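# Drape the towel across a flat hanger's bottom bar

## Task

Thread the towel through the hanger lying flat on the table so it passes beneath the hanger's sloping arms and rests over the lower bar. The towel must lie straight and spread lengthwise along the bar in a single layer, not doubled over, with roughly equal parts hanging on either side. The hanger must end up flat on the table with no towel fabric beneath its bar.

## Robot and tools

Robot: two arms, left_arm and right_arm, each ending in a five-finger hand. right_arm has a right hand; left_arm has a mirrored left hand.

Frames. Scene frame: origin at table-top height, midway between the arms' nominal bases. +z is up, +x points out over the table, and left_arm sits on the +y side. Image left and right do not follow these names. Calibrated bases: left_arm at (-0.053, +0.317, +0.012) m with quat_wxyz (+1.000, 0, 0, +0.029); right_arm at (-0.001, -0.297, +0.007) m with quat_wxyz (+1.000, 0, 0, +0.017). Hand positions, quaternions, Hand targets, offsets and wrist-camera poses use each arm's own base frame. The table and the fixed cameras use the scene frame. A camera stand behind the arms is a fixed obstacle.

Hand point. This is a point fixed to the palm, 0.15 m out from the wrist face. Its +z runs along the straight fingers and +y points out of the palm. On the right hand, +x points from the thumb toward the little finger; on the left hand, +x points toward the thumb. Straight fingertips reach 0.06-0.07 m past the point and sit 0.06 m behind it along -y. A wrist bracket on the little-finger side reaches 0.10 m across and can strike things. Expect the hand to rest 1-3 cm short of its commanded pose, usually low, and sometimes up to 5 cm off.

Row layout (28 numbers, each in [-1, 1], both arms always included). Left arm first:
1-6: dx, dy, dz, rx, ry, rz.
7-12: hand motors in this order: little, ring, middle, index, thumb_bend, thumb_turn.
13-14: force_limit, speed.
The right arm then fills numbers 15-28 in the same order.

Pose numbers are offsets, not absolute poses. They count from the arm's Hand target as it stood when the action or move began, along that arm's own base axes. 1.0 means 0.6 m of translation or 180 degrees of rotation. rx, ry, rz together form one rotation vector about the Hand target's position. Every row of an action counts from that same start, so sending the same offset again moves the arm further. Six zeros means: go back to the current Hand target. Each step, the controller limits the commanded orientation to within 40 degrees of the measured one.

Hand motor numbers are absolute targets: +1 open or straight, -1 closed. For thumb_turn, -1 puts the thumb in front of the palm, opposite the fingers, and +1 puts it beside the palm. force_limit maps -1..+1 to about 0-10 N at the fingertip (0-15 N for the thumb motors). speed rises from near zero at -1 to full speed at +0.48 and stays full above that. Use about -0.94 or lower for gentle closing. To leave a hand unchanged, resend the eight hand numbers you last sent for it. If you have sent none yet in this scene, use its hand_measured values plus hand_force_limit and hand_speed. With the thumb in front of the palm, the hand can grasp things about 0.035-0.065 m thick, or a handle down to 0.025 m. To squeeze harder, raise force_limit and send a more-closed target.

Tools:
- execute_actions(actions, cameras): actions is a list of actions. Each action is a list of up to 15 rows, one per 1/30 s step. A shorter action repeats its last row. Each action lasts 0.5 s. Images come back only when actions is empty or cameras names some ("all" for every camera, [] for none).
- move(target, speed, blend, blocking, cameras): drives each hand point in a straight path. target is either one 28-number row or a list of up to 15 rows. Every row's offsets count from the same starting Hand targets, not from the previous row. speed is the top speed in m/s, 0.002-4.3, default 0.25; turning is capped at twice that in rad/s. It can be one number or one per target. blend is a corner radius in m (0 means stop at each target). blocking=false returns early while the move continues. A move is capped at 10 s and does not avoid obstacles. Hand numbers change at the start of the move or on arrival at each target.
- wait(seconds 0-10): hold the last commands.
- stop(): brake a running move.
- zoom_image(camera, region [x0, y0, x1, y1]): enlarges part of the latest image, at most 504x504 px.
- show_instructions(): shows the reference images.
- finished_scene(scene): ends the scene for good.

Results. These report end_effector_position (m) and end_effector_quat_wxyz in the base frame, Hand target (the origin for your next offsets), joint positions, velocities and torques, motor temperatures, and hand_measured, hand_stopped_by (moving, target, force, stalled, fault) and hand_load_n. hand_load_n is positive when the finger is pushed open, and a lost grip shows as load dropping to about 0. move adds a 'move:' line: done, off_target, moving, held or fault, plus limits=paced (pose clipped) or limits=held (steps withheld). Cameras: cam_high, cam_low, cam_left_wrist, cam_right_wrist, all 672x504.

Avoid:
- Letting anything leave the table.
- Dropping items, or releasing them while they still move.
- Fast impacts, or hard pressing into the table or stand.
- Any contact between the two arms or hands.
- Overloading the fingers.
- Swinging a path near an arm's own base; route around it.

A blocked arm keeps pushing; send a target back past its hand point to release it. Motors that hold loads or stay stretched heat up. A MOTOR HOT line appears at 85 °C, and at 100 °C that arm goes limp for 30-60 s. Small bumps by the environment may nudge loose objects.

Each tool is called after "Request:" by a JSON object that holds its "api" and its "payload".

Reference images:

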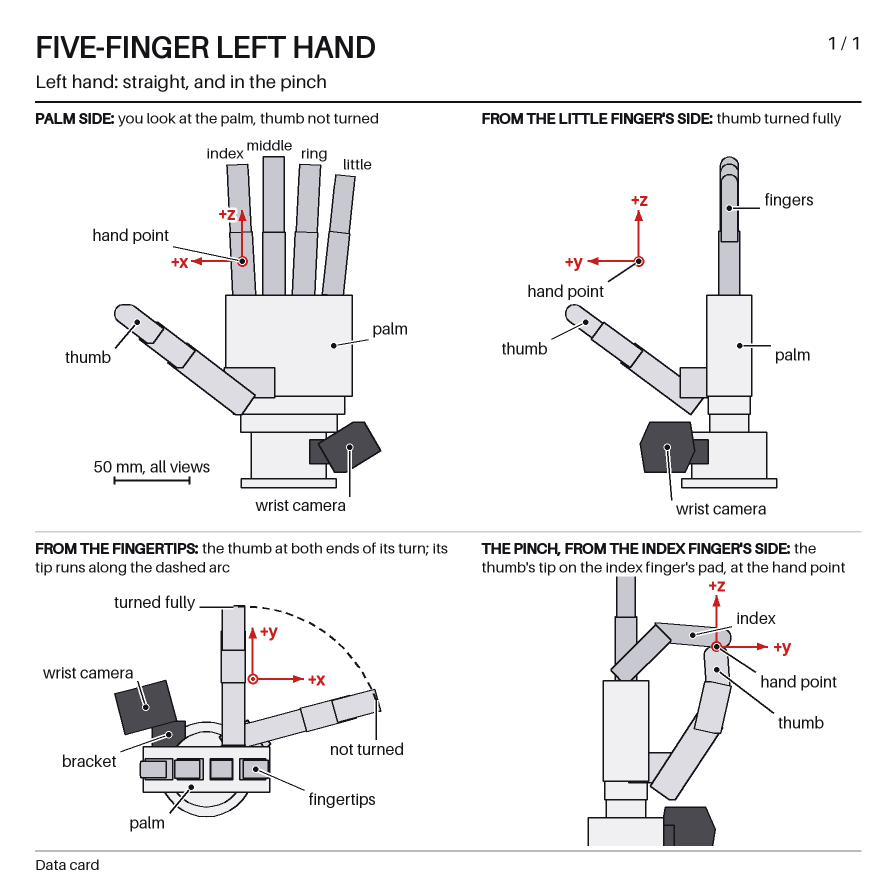

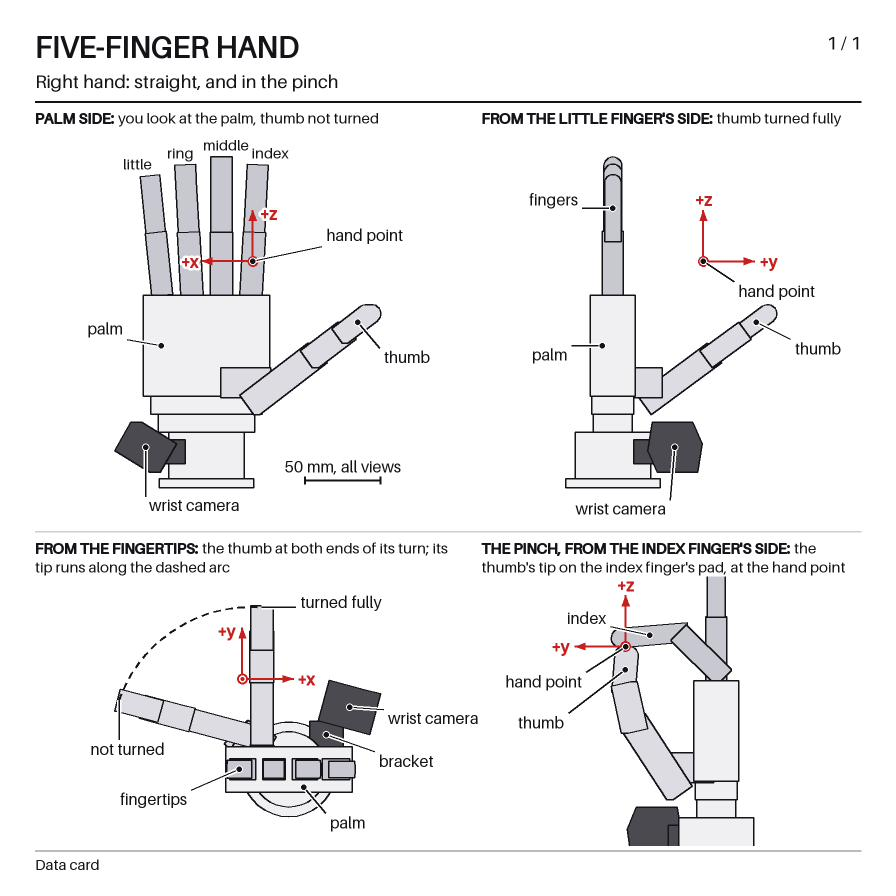

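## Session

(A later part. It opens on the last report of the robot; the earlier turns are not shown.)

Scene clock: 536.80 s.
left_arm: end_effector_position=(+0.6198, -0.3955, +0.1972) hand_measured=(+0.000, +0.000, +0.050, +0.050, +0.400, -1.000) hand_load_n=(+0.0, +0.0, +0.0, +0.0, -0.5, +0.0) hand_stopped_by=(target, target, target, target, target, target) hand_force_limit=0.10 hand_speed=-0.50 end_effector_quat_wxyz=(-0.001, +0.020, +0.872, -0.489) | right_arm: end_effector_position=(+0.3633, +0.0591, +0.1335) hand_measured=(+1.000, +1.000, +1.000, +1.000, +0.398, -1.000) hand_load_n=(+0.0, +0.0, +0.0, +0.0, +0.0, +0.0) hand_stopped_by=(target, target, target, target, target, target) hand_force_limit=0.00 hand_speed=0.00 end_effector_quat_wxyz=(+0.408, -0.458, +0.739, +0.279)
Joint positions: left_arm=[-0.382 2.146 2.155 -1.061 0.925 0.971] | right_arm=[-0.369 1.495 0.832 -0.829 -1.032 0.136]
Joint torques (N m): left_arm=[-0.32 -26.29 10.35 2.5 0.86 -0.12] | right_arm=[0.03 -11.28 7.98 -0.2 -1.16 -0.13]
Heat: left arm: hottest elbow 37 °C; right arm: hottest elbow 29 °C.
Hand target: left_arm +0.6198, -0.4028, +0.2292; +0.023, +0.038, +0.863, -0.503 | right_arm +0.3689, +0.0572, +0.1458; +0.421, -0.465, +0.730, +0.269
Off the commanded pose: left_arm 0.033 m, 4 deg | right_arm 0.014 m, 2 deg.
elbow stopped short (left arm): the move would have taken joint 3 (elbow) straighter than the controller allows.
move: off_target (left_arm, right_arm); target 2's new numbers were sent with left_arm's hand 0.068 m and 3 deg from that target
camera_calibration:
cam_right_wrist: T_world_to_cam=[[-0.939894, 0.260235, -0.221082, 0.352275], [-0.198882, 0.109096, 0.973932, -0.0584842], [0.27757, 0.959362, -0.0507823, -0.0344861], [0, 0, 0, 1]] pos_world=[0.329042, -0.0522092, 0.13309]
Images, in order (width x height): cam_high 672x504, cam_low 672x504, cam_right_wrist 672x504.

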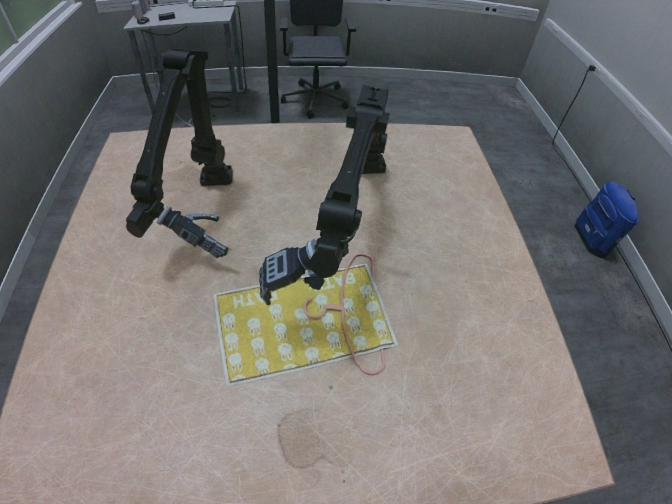

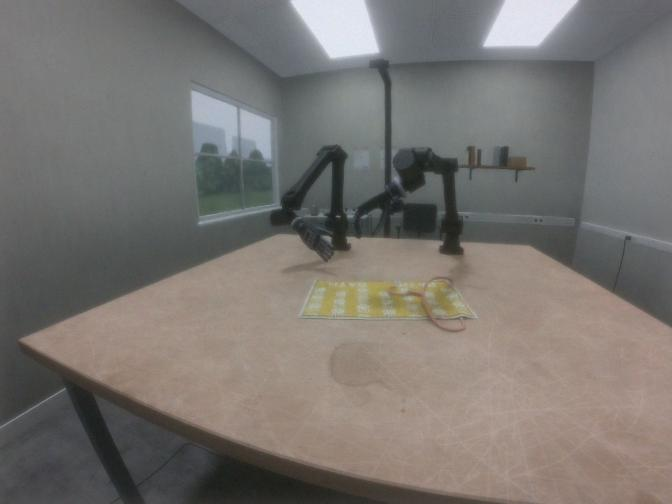

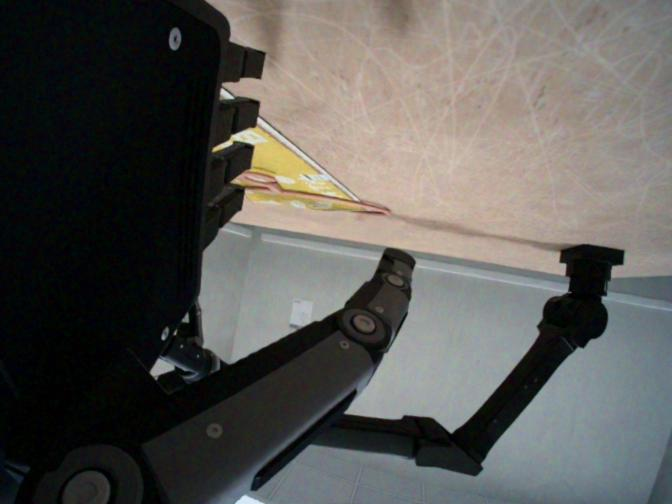

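Request:
{"api": "move", "payload": {"target": [[-0.4,0.55,0.1,0,0,0,0,0,0.05,0.05,0.4,-1,0.1,-0.5,0,0,0,0,0,0,1,1,1,1,0.4,-1,0,0]], "speed": 0.35}}

Request:
{"api": "move", "payload": {"target": [[0,0,0,0,0,0,0,0,0.05,0.05,0.4,-1,0.1,-0.5,0.22,0.35,0.07,-0.3549,-0.309,-0.1224,1,1,0.1,0.1,0.4,-1,0,0]], "speed": 0.3, "cameras": ["all"]}}

Scene clock: 547.73 s.
left_arm: end_effector_position=(+0.3814, -0.0749, +0.2793) hand_measured=(+0.000, +0.000, +0.050, +0.050, +0.400, -1.000) hand_load_n=(+0.0, +0.0, +0.0, +0.0, +0.0, +0.0) hand_stopped_by=(target, target, target, target, target, target) hand_force_limit=0.10 hand_speed=-0.50 end_effector_quat_wxyz=(+0.037, +0.008, +0.870, -0.492) | right_arm: end_effector_position=(+0.3633, +0.0591, +0.1335) hand_measured=(+1.000, +1.000, +1.000, +1.000, +0.398, -1.000) hand_load_n=(+0.0, +0.0, +0.0, +0.0, +0.0, +0.0) hand_stopped_by=(target, target, target, target, target, target) hand_force_limit=0.00 hand_speed=0.00 end_effector_quat_wxyz=(+0.408, -0.458, +0.739, +0.279)
Joint positions: left_arm=[0.154 1.419 1.394 -1.691 1.026 1.825] | right_arm=[-0.369 1.495 0.832 -0.829 -1.032 0.136]
Joint torques (N m): left_arm=[-0.15 -12.81 9.35 -0.09 0.64 0.1] | right_arm=[0.03 -11.22 7.98 -0.18 -1.16 -0.12]
Heat: left arm: hottest elbow 36 °C; right arm: hottest elbow 29 °C.
Hand target: left_arm +0.3798, -0.0728, +0.2892; +0.023, +0.038, +0.863, -0.503 | right_arm +0.3689, +0.0572, +0.1458; +0.421, -0.465, +0.730, +0.269
Off the commanded pose: left_arm 0.010 m, 4 deg | right_arm 0.014 m, 2 deg.
joint sent to its limit (left arm) — joint 4 (wrist pitch), lower limit. The joint targets are off in position and orientation.
move: off_target (left_arm, right_arm)

Scene clock: 551.83 s.
left_arm: end_effector_position=(+0.3815, -0.0743, +0.2793) hand_measured=(+0.000, +0.000, +0.050, +0.050, +0.400, -1.000) hand_load_n=(+0.0, +0.0, +0.0, +0.0, +0.0, +0.0) hand_stopped_by=(target, target, target, target, target, target) hand_force_limit=0.10 hand_speed=-0.50 end_effector_quat_wxyz=(+0.038, +0.008, +0.870, -0.492) | right_arm: end_effector_position=(+0.4800, +0.2506, +0.1503) hand_measured=(+1.000, +1.000, +0.100, +0.100, +0.398, -1.000) hand_load_n=(+0.0, +0.0, +0.0, +0.0, +0.0, +0.0) hand_stopped_by=(target, target, target, target, target, target) hand_force_limit=0.00 hand_speed=0.00 end_effector_quat_wxyz=(-0.406, +0.564, -0.567, +0.443)
Joint positions: left_arm=[0.155 1.419 1.394 -1.691 1.026 1.825] | right_arm=[0.64 1.357 0.726 0.273 0.654 0.183]
Joint torques (N m): left_arm=[-0.32 -12.81 9.35 -0.08 0.64 0.1] | right_arm=[0.91 -8.88 13.38 2.81 0.27 -0.16]
Heat: left arm: hottest elbow 35 °C; right arm: hottest elbow 29 °C.
Hand target: left_arm +0.3798, -0.0728, +0.2892; +0.023, +0.038, +0.863, -0.503 | right_arm +0.5009, +0.2672, +0.1878; -0.437, +0.540, -0.559, +0.452
Off the commanded pose: left_arm 0.010 m, 4 deg | right_arm 0.046 m, 5 deg.
joint sent to its limit (left arm) — joint 4 (wrist pitch), lower limit. The joint targets are off in position and orientation.
move: off_target (left_arm, right_arm)
camera_calibration:
cam_left_wrist: T_world_to_cam=[[-0.334232, -0.448147, 0.829128, -0.142736], [-0.8136, 0.581261, -0.0137987, 0.35229], [-0.475756, -0.679191, -0.558889, 0.399], [0, 0, 0, 1]] pos_world=[0.428743, 0.00225768, 0.346204]
cam_right_wrist: T_world_to_cam=[[-0.285142, -0.331151, -0.899463, 0.351629], [-0.507252, 0.848371, -0.151535, 0.059343], [0.813259, 0.413045, -0.409883, -0.316087], [0, 0, 0, 1]] pos_world=[0.387427, 0.196656, 0.195711]

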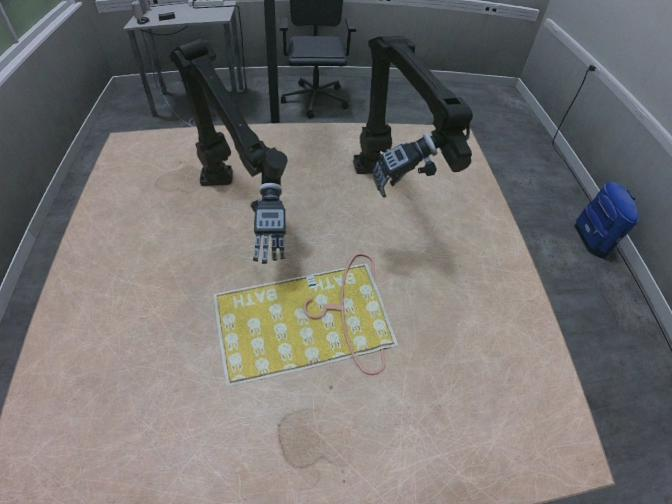

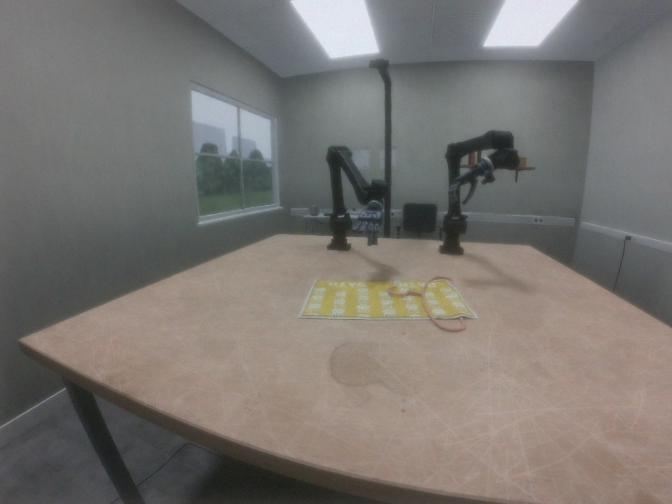

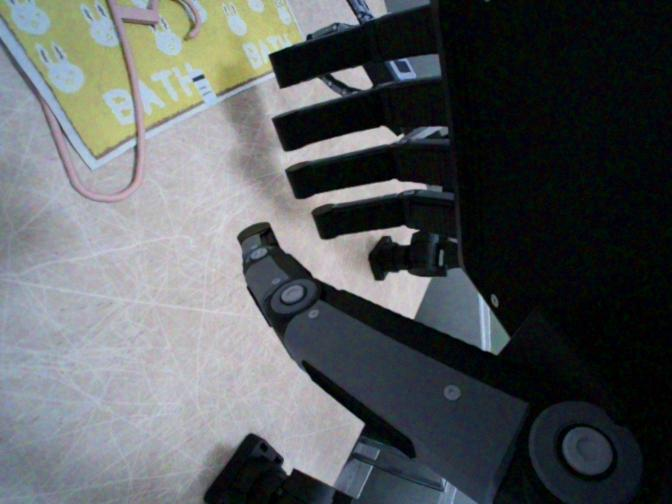

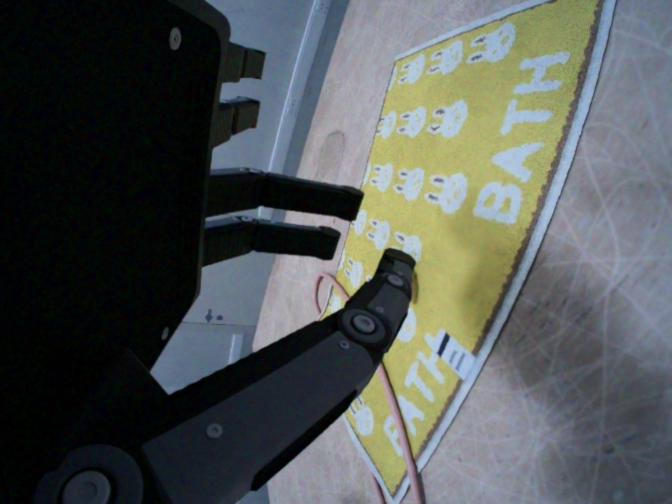

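Request:
{"api": "zoom_image", "payload": {"camera": "cam_high", "region": [290, 245, 410, 385]}}

Scaled by 3.600 from the camera's 672x504 image, which has a finer 960x720 frame.

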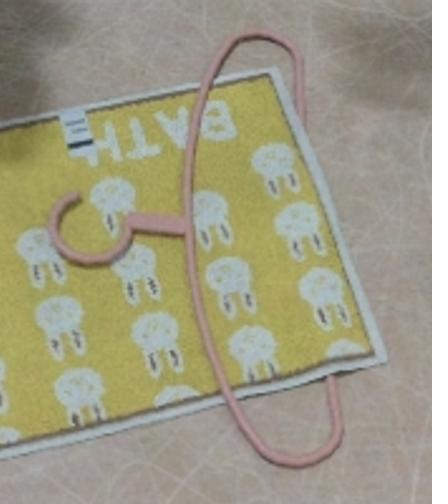

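Request:
{"api": "move", "payload": {"target": [[0,0.1,0,0,0,0,0,0,0.05,0.05,0.4,-1,0.1,-0.5,0.165,0.215,-0.06,0,0,0,1,1,0.1,0.1,0.4,-1,0,0]], "speed": 0.25, "cameras": ["cam_high","cam_right_wrist","cam_left_wrist"]}}

Request:
{"api": "zoom_image", "payload": {"camera": "cam_high", "region": [270, 245, 410, 385]}}

Request:
{"api": "zoom_image", "payload": {"camera": "cam_right_wrist", "region": [250, 120, 550, 420]}}

Scene clock: 556.30 s.
left_arm: end_effector_position=(+0.3822, -0.0142, +0.2766) hand_measured=(+0.000, +0.000, +0.050, +0.050, +0.400, -1.000) hand_load_n=(+0.0, +0.0, +0.0, +0.0, +0.0, +0.0) hand_stopped_by=(target, target, target, target, target, target) hand_force_limit=0.10 hand_speed=-0.50 end_effector_quat_wxyz=(+0.084, -0.025, +0.881, -0.466) | right_arm: end_effector_position=(+0.5817, +0.3811, +0.1196) hand_measured=(+1.000, +1.000, +0.100, +0.100, +0.398, -1.000) hand_load_n=(+0.0, +0.0, -0.5, +0.0, +0.0, +0.0) hand_stopped_by=(target, target, target, target, target, target) hand_force_limit=0.00 hand_speed=0.00 end_effector_quat_wxyz=(-0.413, +0.564, -0.557, +0.449)
Joint positions: left_arm=[0.295 1.394 1.382 -1.691 0.98 1.881] | right_arm=[0.722 1.79 1.141 0.297 0.726 0.191]
Joint torques (N m): left_arm=[-0.15 -12.92 9.4 -0.06 0.61 0.1] | right_arm=[0.79 -15.33 13.33 1.7 0.32 0.03]
Heat: left arm: hottest elbow 35 °C; right arm: hottest elbow 29 °C.
Hand target: left_arm +0.3798, -0.0128, +0.2892; +0.023, +0.038, +0.863, -0.503 | right_arm +0.5999, +0.3962, +0.1518; -0.437, +0.540, -0.559, +0.452
Off the commanded pose: left_arm 0.013 m, 11 deg | right_arm 0.040 m, 4 deg.
joint sent to its limit (left arm) — joint 4 (wrist pitch), lower limit. The joint targets are off in position and orientation.
move: off_target (left_arm, right_arm)
camera_calibration:
cam_left_wrist: T_world_to_cam=[[-0.322575, -0.525613, 0.787195, -0.107269], [-0.868567, 0.494918, -0.0254609, 0.34096], [-0.376214, -0.691945, -0.616178, 0.416282], [0, 0, 0, 1]] pos_world=[0.418155, 0.0629149, 0.349626]
cam_right_wrist: T_world_to_cam=[[-0.261373, -0.340936, -0.903021, 0.386677], [-0.513606, 0.841229, -0.168947, 0.00403641], [0.817247, 0.419639, -0.394981, -0.471838], [0, 0, 0, 1]] pos_world=[0.488748, 0.326438, 0.163492]
Images, in order (width x height): cam_high 672x504, cam_left_wrist 672x504, cam_right_wrist 672x504.

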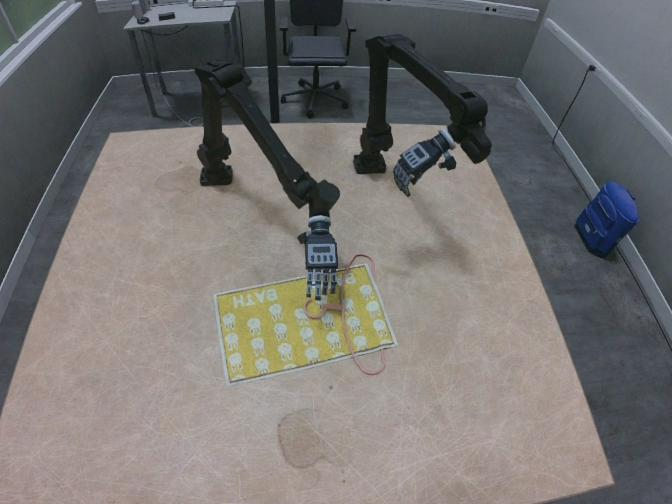

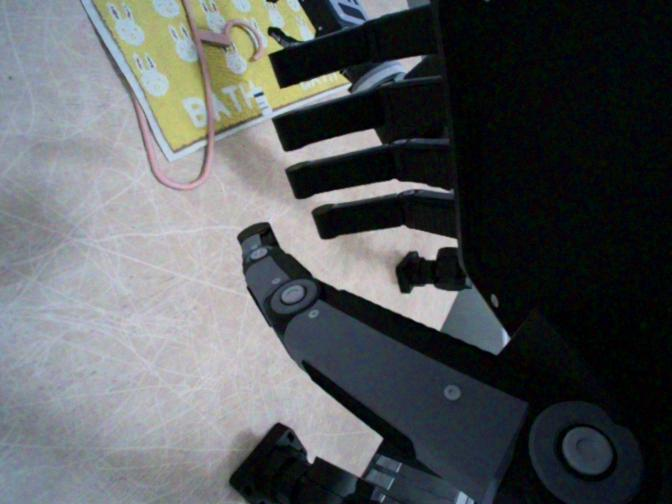

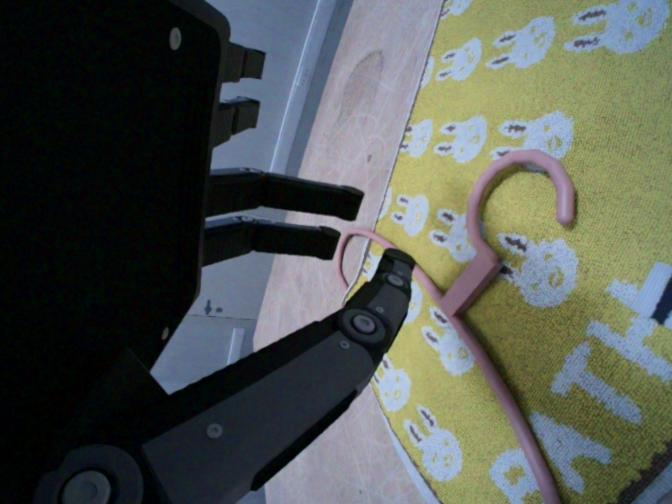

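Scaled by 3.600 from the camera's 672x504 image, which has a finer 960x720 frame.

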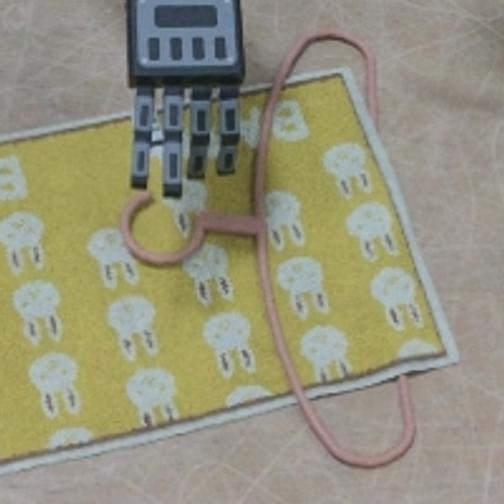

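Scaled by 1.680 from the camera's 672x504 image, which has a finer 960x720 frame.

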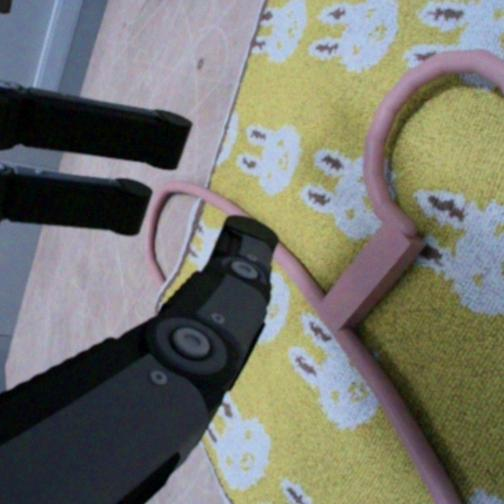

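Request:
{"api": "move", "payload": {"target": [[0,0.0,0,0,0,0,0,0,0.05,0.05,0.4,-1,0.1,-0.5,0.037,0.023,-0.14,0,0,0,1,1,0.1,0.1,0.25,-1,0,0]], "speed": 0.15, "cameras": ["cam_high","cam_right_wrist"]}}

Request:
{"api": "zoom_image", "payload": {"camera": "cam_high", "region": [270, 245, 410, 385]}}

Request:
{"api": "zoom_image", "payload": {"camera": "cam_right_wrist", "region": [250, 120, 550, 420]}}

Scene clock: 559.23 s.
left_arm: end_effector_position=(+0.3822, -0.0142, +0.2766) hand_measured=(+0.000, +0.000, +0.050, +0.050, +0.400, -1.000) hand_load_n=(+0.0, +0.0, +0.0, +0.0, +0.0, +0.5) hand_stopped_by=(target, target, target, target, target, target) hand_force_limit=0.10 hand_speed=-0.50 end_effector_quat_wxyz=(+0.084, -0.025, +0.881, -0.466) | right_arm: end_effector_position=(+0.5974, +0.3964, +0.0344) hand_measured=(+1.000, +1.000, +0.100, +0.100, +0.250, -1.000) hand_load_n=(+0.0, +0.0, +0.0, +0.0, +0.0, +0.0) hand_stopped_by=(target, target, target, target, target, target) hand_force_limit=0.00 hand_speed=0.00 end_effector_quat_wxyz=(-0.405, +0.570, -0.557, +0.448)
Joint positions: left_arm=[0.295 1.394 1.382 -1.691 0.98 1.881] | right_arm=[0.723 1.983 1.174 0.438 0.726 0.191]
Joint torques (N m): left_arm=[-0.09 -12.81 9.39 -0.06 0.62 0.1] | right_arm=[0.09 -17.32 11.82 2.74 0.06 0]
Heat: left arm: hottest elbow 35 °C; right arm: hottest elbow 29 °C.
Hand target: left_arm +0.3798, -0.0128, +0.2892; +0.023, +0.038, +0.863, -0.503 | right_arm +0.6221, +0.4100, +0.0678; -0.437, +0.540, -0.559, +0.452
Off the commanded pose: left_arm 0.013 m, 11 deg | right_arm 0.044 m, 5 deg.
joint sent to its limit (left arm) — joint 4 (wrist pitch), lower limit. The joint targets are off in position and orientation.
move: off_target (left_arm, right_arm)
camera_calibration:
cam_right_wrist: T_world_to_cam=[[-0.27428, -0.353195, -0.89444, 0.331239], [-0.517442, 0.83819, -0.172309, -0.0114985], [0.81057, 0.41556, -0.412657, -0.518562], [0, 0, 0, 1]] pos_world=[0.505233, 0.342124, 0.0803043]
Images, in order (width x height): cam_high 672x504, cam_right_wrist 672x504.

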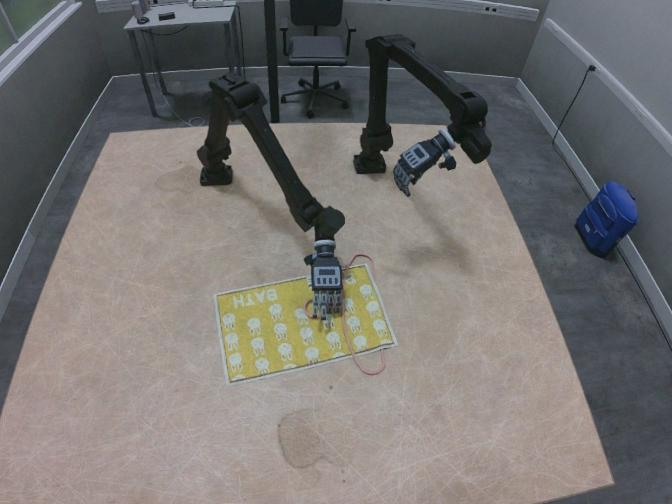

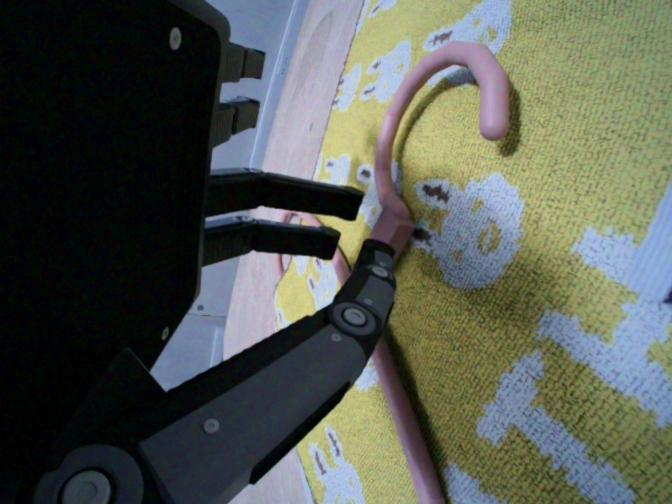

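Scaled by 3.600 from the camera's 672x504 image, which has a finer 960x720 frame.

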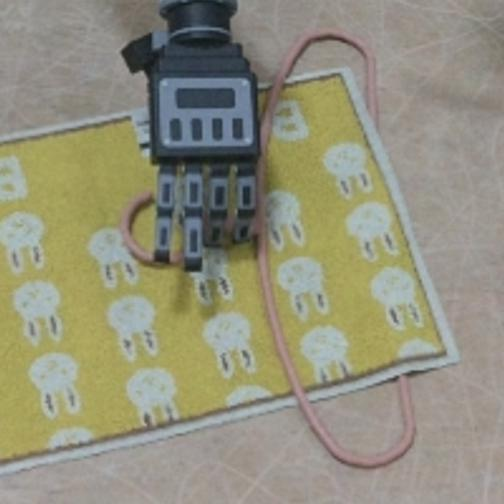

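Scaled by 1.680 from the camera's 672x504 image, which has a finer 960x720 frame.

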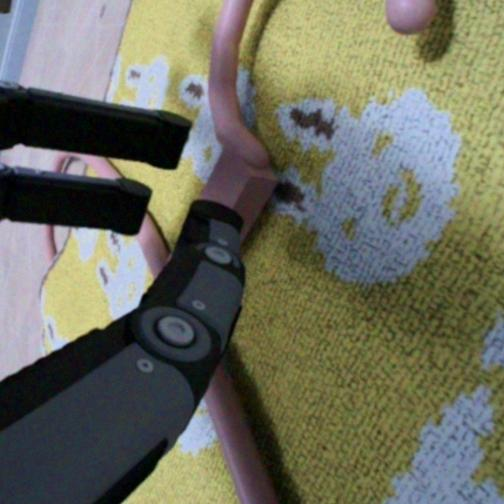

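Request:
{"api": "move", "payload": {"target": [[0,0.0,0,0,0,0,0,0,0.05,0.05,0.4,-1,0.1,-0.5,0.017,0.003,-0.02,0,0,0,1,1,0.18,0.18,0.33,-1,0,0],[0,0.0,0,0,0,0,0,0,0.05,0.05,0.4,-1,0.1,-0.5,0.017,0.003,-0.048,0,0,0,1,1,0.18,0.18,0.33,-1,0,0]], "speed": 0.08, "cameras": ["cam_low","cam_right_wrist"]}}

Request:
{"api": "zoom_image", "payload": {"camera": "cam_right_wrist", "region": [250, 120, 500, 370]}}

Scene clock: 562.03 s.
left_arm: end_effector_position=(+0.3822, -0.0142, +0.2766) hand_measured=(+0.000, +0.000, +0.050, +0.050, +0.400, -1.000) hand_load_n=(-0.5, +0.0, +0.5, +0.0, +0.0, +0.5) hand_stopped_by=(target, target, target, target, target, target) hand_force_limit=0.10 hand_speed=-0.50 end_effector_quat_wxyz=(+0.084, -0.025, +0.881, -0.466) | right_arm: end_effector_position=(+0.6089, +0.4055, +0.0221) hand_measured=(+1.000, +1.000, +0.180, +0.180, +0.330, -1.000) hand_load_n=(+0.0, +0.0, +0.0, +0.0, -1.0, -1.0) hand_stopped_by=(target, target, target, target, target, target) hand_force_limit=0.00 hand_speed=0.00 end_effector_quat_wxyz=(-0.416, +0.564, -0.553, +0.450)
Joint positions: left_arm=[0.295 1.394 1.382 -1.691 0.98 1.881] | right_arm=[0.722 2.038 1.204 0.495 0.722 0.18]
Joint torques (N m): left_arm=[-0.15 -12.86 9.39 -0.06 0.62 0.1] | right_arm=[-0.09 -16.21 11.15 2.47 -0.12 -0.03]
Heat: left arm: hottest elbow 35 °C; right arm: hottest elbow 30 °C.
Hand target: left_arm +0.3798, -0.0128, +0.2892; +0.023, +0.038, +0.863, -0.503 | right_arm +0.6323, +0.4118, +0.0390; -0.437, +0.540, -0.559, +0.452
Off the commanded pose: left_arm 0.013 m, 11 deg | right_arm 0.030 m, 4 deg.
joint sent to its limit (left arm) — joint 4 (wrist pitch), lower limit. The joint targets are off in position and orientation.
move: off_target (left_arm, right_arm)
camera_calibration:
cam_right_wrist: T_world_to_cam=[[-0.251827, -0.343743, -0.904668, 0.309383], [-0.51819, 0.837392, -0.173936, -0.0145625], [0.817351, 0.424988, -0.389002, -0.545165], [0, 0, 0, 1]] pos_world=[0.515956, 0.350231, 0.0652852]
Images, in order (width x height): cam_low 672x504, cam_right_wrist 672x504.

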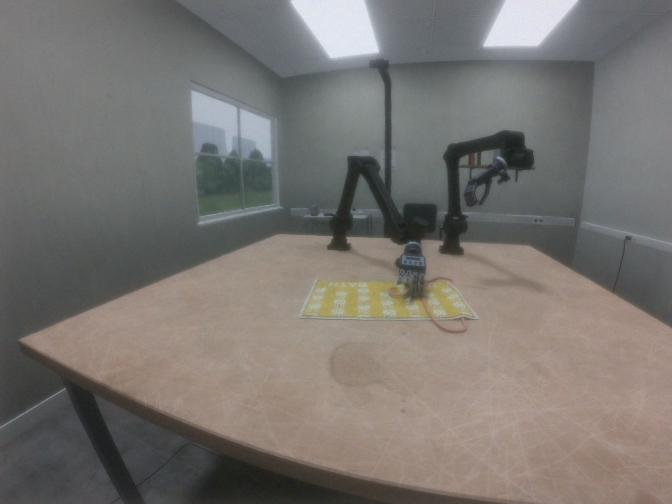

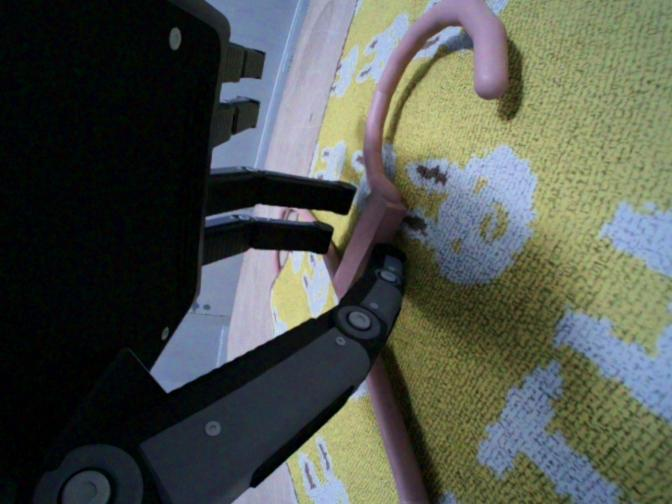

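Scaled by 2.016 from the camera's 672x504 image, which has a finer 960x720 frame.

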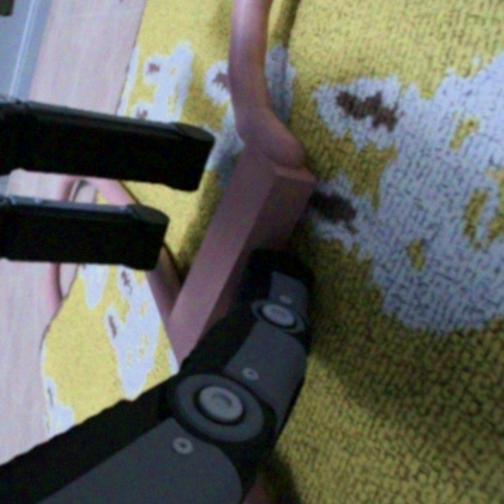

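Request:
{"api": "move", "payload": {"target": [[0,0.0,0,0,0,0,0,0,0.05,0.05,0.4,-1,0.1,-0.5,0.0,-0.008,-0.025,0,0,0,1,1,0.18,0.18,0.33,-1,0,0]], "speed": 0.08, "cameras": ["cam_high","cam_right_wrist"]}}

Request:
{"api": "zoom_image", "payload": {"camera": "cam_right_wrist", "region": [250, 120, 500, 370]}}

Request:
{"api": "zoom_image", "payload": {"camera": "cam_high", "region": [270, 245, 410, 385]}}

Scene clock: 563.73 s.
left_arm: end_effector_position=(+0.3822, -0.0142, +0.2766) hand_measured=(+0.000, +0.000, +0.050, +0.050, +0.400, -1.000) hand_load_n=(+0.0, +0.0, +0.0, +0.0, +0.0, +0.0) hand_stopped_by=(target, target, target, target, target, target) hand_force_limit=0.10 hand_speed=-0.50 end_effector_quat_wxyz=(+0.084, -0.025, +0.881, -0.466) | right_arm: end_effector_position=(+0.6139, +0.4067, +0.0222) hand_measured=(+1.000, +1.000, +0.180, +0.180, +0.330, -1.000) hand_load_n=(+0.0, +0.0, +0.0, +0.0, -2.0, -1.0) hand_stopped_by=(target, target, target, target, target, target) hand_force_limit=0.00 hand_speed=0.00 end_effector_quat_wxyz=(-0.430, +0.551, -0.557, +0.448)
Joint positions: left_arm=[0.295 1.394 1.382 -1.691 0.98 1.881] | right_arm=[0.717 2.052 1.204 0.54 0.719 0.191]
Joint torques (N m): left_arm=[-0.09 -12.86 9.4 -0.08 0.62 0.1] | right_arm=[-0.32 -15.33 10 2.19 -0.27 -0.06]
Heat: left arm: hottest elbow 35 °C; right arm: hottest elbow 30 °C.
Hand target: left_arm +0.3798, -0.0128, +0.2892; +0.023, +0.038, +0.863, -0.503 | right_arm +0.6323, +0.4070, +0.0240; -0.437, +0.540, -0.559, +0.452
Off the commanded pose: left_arm 0.013 m, 11 deg | right_arm 0.018 m, 2 deg.
joint sent to its limit (left arm) — joint 4 (wrist pitch), lower limit. The joint targets are off in position and orientation.
move: off_target (left_arm, right_arm)
camera_calibration:
cam_right_wrist: T_world_to_cam=[[-0.232544, -0.314012, -0.9205, 0.287627], [-0.510761, 0.844859, -0.159175, -0.0208961], [0.827675, 0.43314, -0.356852, -0.560082], [0, 0, 0, 1]] pos_world=[0.519779, 0.350567, 0.0615678]
Images, in order (width x height): cam_high 672x504, cam_right_wrist 672x504.

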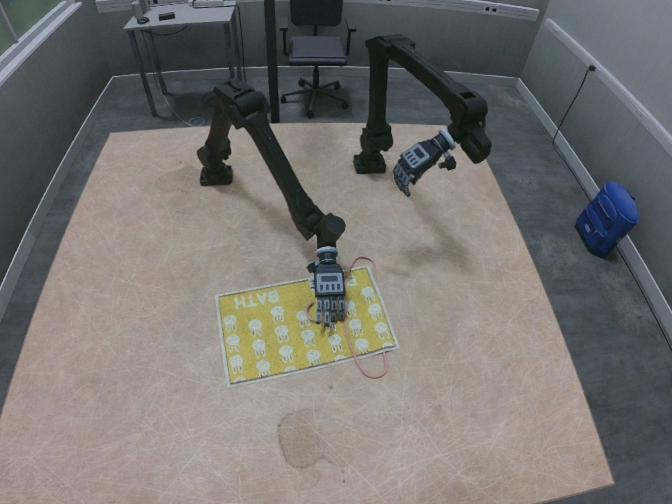

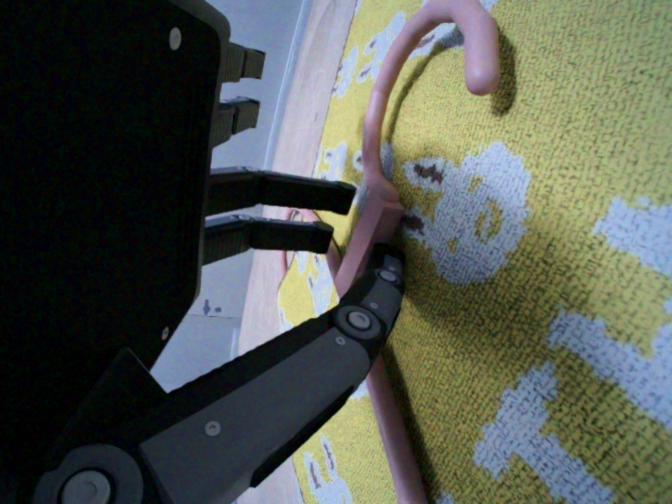

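Scaled by 2.016 from the camera's 672x504 image, which has a finer 960x720 frame.

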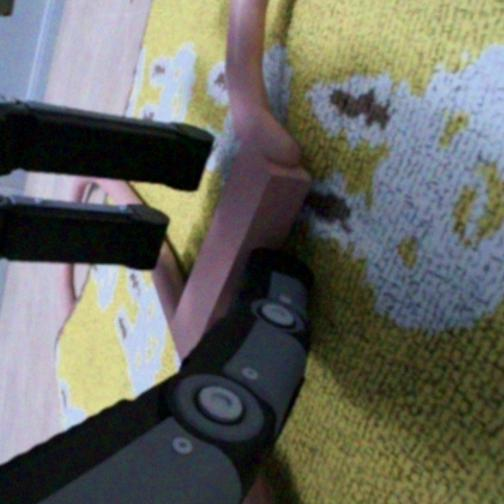

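Scaled by 3.600 from the camera's 672x504 image, which has a finer 960x720 frame.

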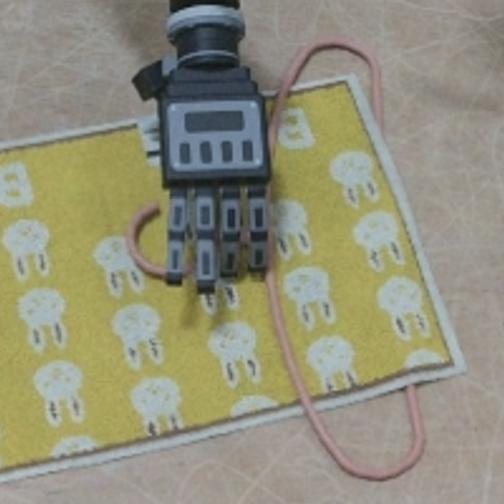

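Request:
{"api": "move", "payload": {"target": [[0,0.0,0,0,0,0,0,0,0.05,0.05,0.4,-1,0.1,-0.5,-0.01,-0.005,0.0,0,0,0,1,1,-0.2,-0.2,0.1,-1,-0.1,-0.7]], "speed": 0.05, "cameras": ["cam_right_wrist"]}}

Request:
{"api": "zoom_image", "payload": {"camera": "cam_right_wrist", "region": [250, 120, 500, 370]}}

Scene clock: 565.40 s.
left_arm: end_effector_position=(+0.3822, -0.0142, +0.2766) hand_measured=(+0.000, +0.000, +0.050, +0.050, +0.400, -1.000) hand_load_n=(+0.0, +0.0, +0.0, +0.0, +0.0, +0.0) hand_stopped_by=(target, target, target, target, target, target) hand_force_limit=0.10 hand_speed=-0.50 end_effector_quat_wxyz=(+0.084, -0.025, +0.881, -0.466) | right_arm: end_effector_position=(+0.6164, +0.4037, +0.0202) hand_measured=(+1.000, +1.000, -0.064, -0.036, +0.208, -1.000) hand_load_n=(+0.0, +0.0, +6.0, +1.0, +6.5, -2.0) hand_stopped_by=(target, target, force, force, force, target) hand_force_limit=-0.10 hand_speed=-0.70 end_effector_quat_wxyz=(-0.430, +0.550, -0.558, +0.449)
Joint positions: left_arm=[0.295 1.394 1.382 -1.691 0.98 1.881] | right_arm=[0.711 2.057 1.204 0.546 0.716 0.191]
Joint torques (N m): left_arm=[-0.09 -12.86 9.42 -0.06 0.62 0.1] | right_arm=[-0.03 -16.67 8.25 2.29 -0.06 -0.04]
Heat: left arm: hottest elbow 35 °C; right arm: hottest elbow 30 °C.
Hand target: left_arm +0.3798, -0.0128, +0.2892; +0.023, +0.038, +0.863, -0.503 | right_arm +0.6263, +0.4040, +0.0240; -0.437, +0.540, -0.559, +0.452
Off the commanded pose: left_arm 0.013 m, 11 deg | right_arm 0.011 m, 2 deg.
joint sent to its limit (left arm) — joint 4 (wrist pitch), lower limit. The joint targets are off in position and orientation.
move: off_target (left_arm, right_arm)
camera_calibration:
cam_right_wrist: T_world_to_cam=[[-0.233039, -0.311797, -0.921127, 0.284808], [-0.508034, 0.846707, -0.158077, -0.0197906], [0.829213, 0.431125, -0.35572, -0.561813], [0, 0, 0, 1]] pos_world=[0.52218, 0.347771, 0.0593675]
Images, in order (width x height): cam_right_wrist 672x504.

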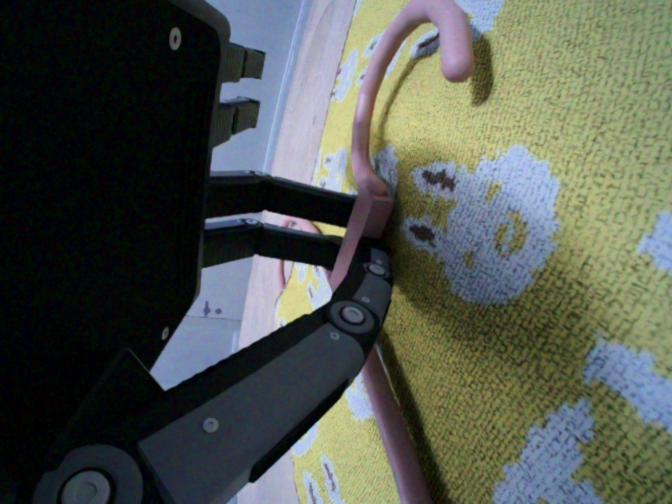

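Scaled by 2.016 from the camera's 672x504 image, which has a finer 960x720 frame.

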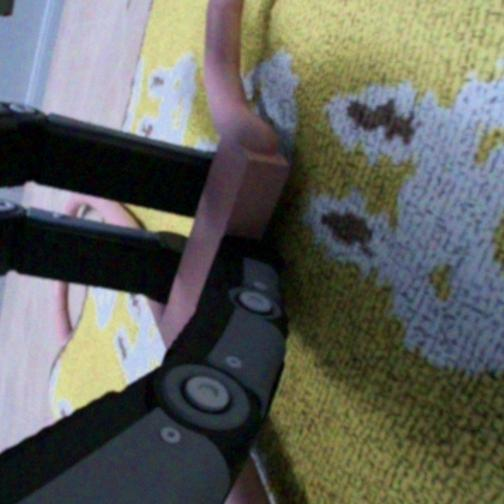

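Request:
{"api": "move", "payload": {"target": [[0,0.0,0,0,0,0,0,0,0.05,0.05,0.4,-1,0.1,-0.5,0.0,0.0,0.09,-0.04,0,0,1,1,-0.2,-0.2,0.1,-1,-0.1,-0.7]], "speed": 0.06, "cameras": ["cam_high","cam_low","cam_right_wrist"]}}

Request:
{"api": "zoom_image", "payload": {"camera": "cam_high", "region": [200, 245, 410, 395]}}

Request:
{"api": "zoom_image", "payload": {"camera": "cam_low", "region": [280, 240, 500, 350]}}

Scene clock: 568.37 s.
left_arm: end_effector_position=(+0.3822, -0.0142, +0.2766) hand_measured=(+0.000, +0.000, +0.050, +0.050, +0.400, -1.000) hand_load_n=(+0.0, +0.0, +0.0, +0.0, +0.0, +0.0) hand_stopped_by=(target, target, target, target, target, target) hand_force_limit=0.10 hand_speed=-0.50 end_effector_quat_wxyz=(+0.084, -0.025, +0.881, -0.466) | right_arm: end_effector_position=(+0.6066, +0.3897, +0.0290) hand_measured=(+1.000, +1.000, -0.064, -0.036, +0.208, -1.000) hand_load_n=(+0.0, +0.0, +5.5, +1.0, +8.5, +0.0) hand_stopped_by=(target, target, force, force, force, target) hand_force_limit=-0.10 hand_speed=-0.70 end_effector_quat_wxyz=(-0.377, +0.590, -0.532, +0.475)
Joint positions: left_arm=[0.295 1.394 1.382 -1.691 0.98 1.881] | right_arm=[0.719 2.009 1.204 0.437 0.748 0.09]
Joint torques (N m): left_arm=[-0.15 -12.92 9.42 -0.08 0.62 0.1] | right_arm=[1.14 -20.6 11.92 1.14 0.38 -0.2]
Heat: left arm: hottest elbow 35 °C; right arm: hottest elbow 30 °C.
Hand target: left_arm +0.3798, -0.0128, +0.2892; +0.023, +0.038, +0.863, -0.503 | right_arm +0.6263, +0.4040, +0.0780; -0.403, +0.566, -0.530, +0.486
Off the commanded pose: left_arm 0.013 m, 11 deg | right_arm 0.055 m, 4 deg.
joint sent to its limit (left arm) — joint 4 (wrist pitch), lower limit. The joint targets are off in position and orientation.
move: off_target (left_arm, right_arm)
camera_calibration:
cam_right_wrist: T_world_to_cam=[[-0.271143, -0.442494, -0.854798, 0.35842], [-0.518934, 0.815151, -0.257364, 0.0102175], [0.810672, 0.373802, -0.450648, -0.508159], [0, 0, 0, 1]] pos_world=[0.514436, 0.340221, 0.080005]
Images, in order (width x height): cam_high 672x504, cam_low 672x504, cam_right_wrist 672x504.

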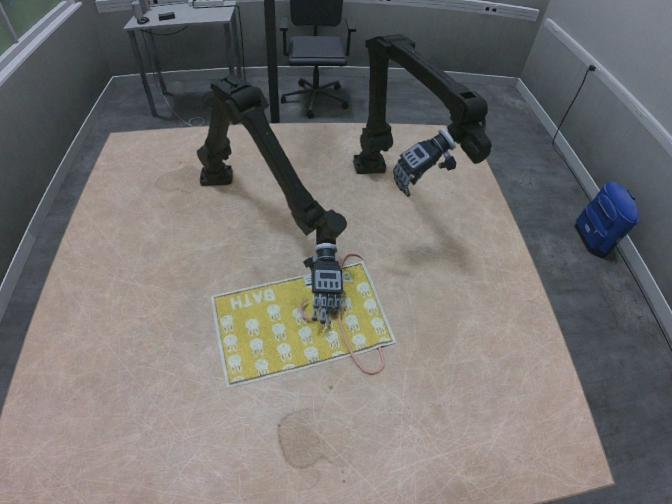

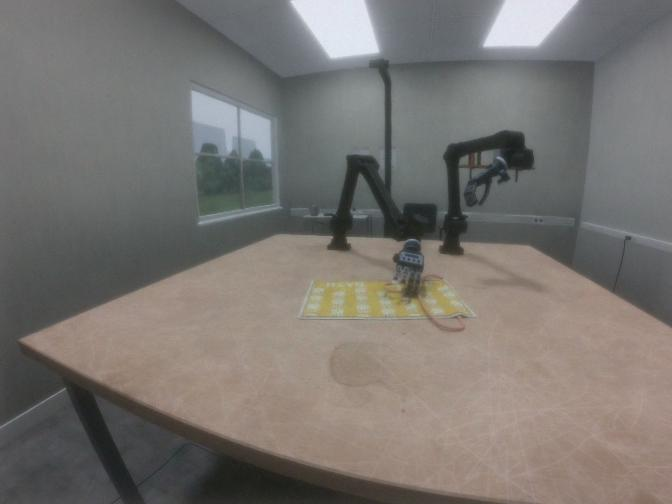

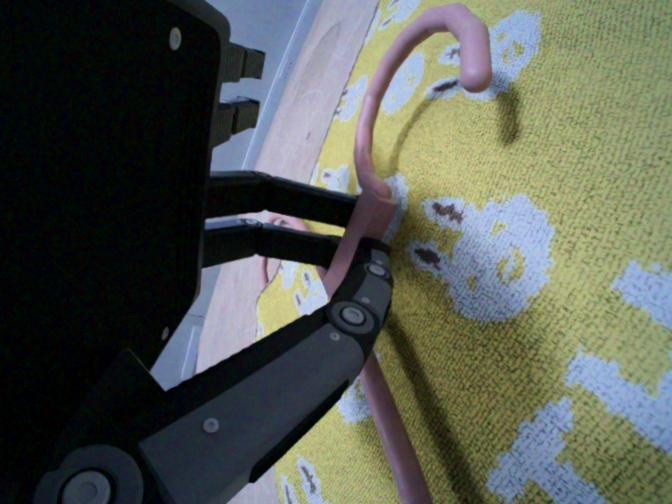

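Scaled by 2.400 from the camera's 672x504 image, which has a finer 960x720 frame.

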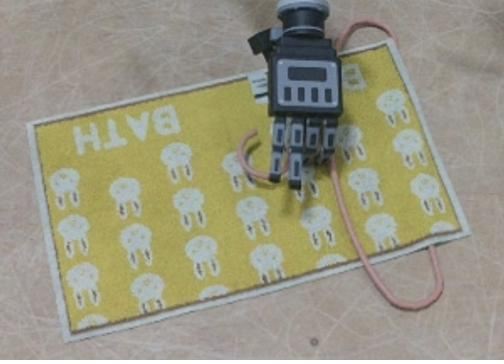

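Scaled by 2.291 from the camera's 672x504 image, which has a finer 960x720 frame.

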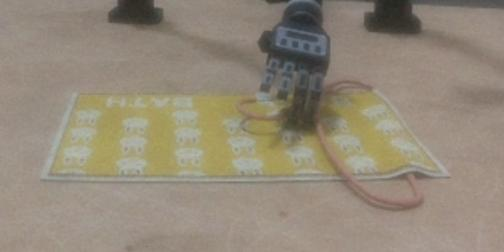

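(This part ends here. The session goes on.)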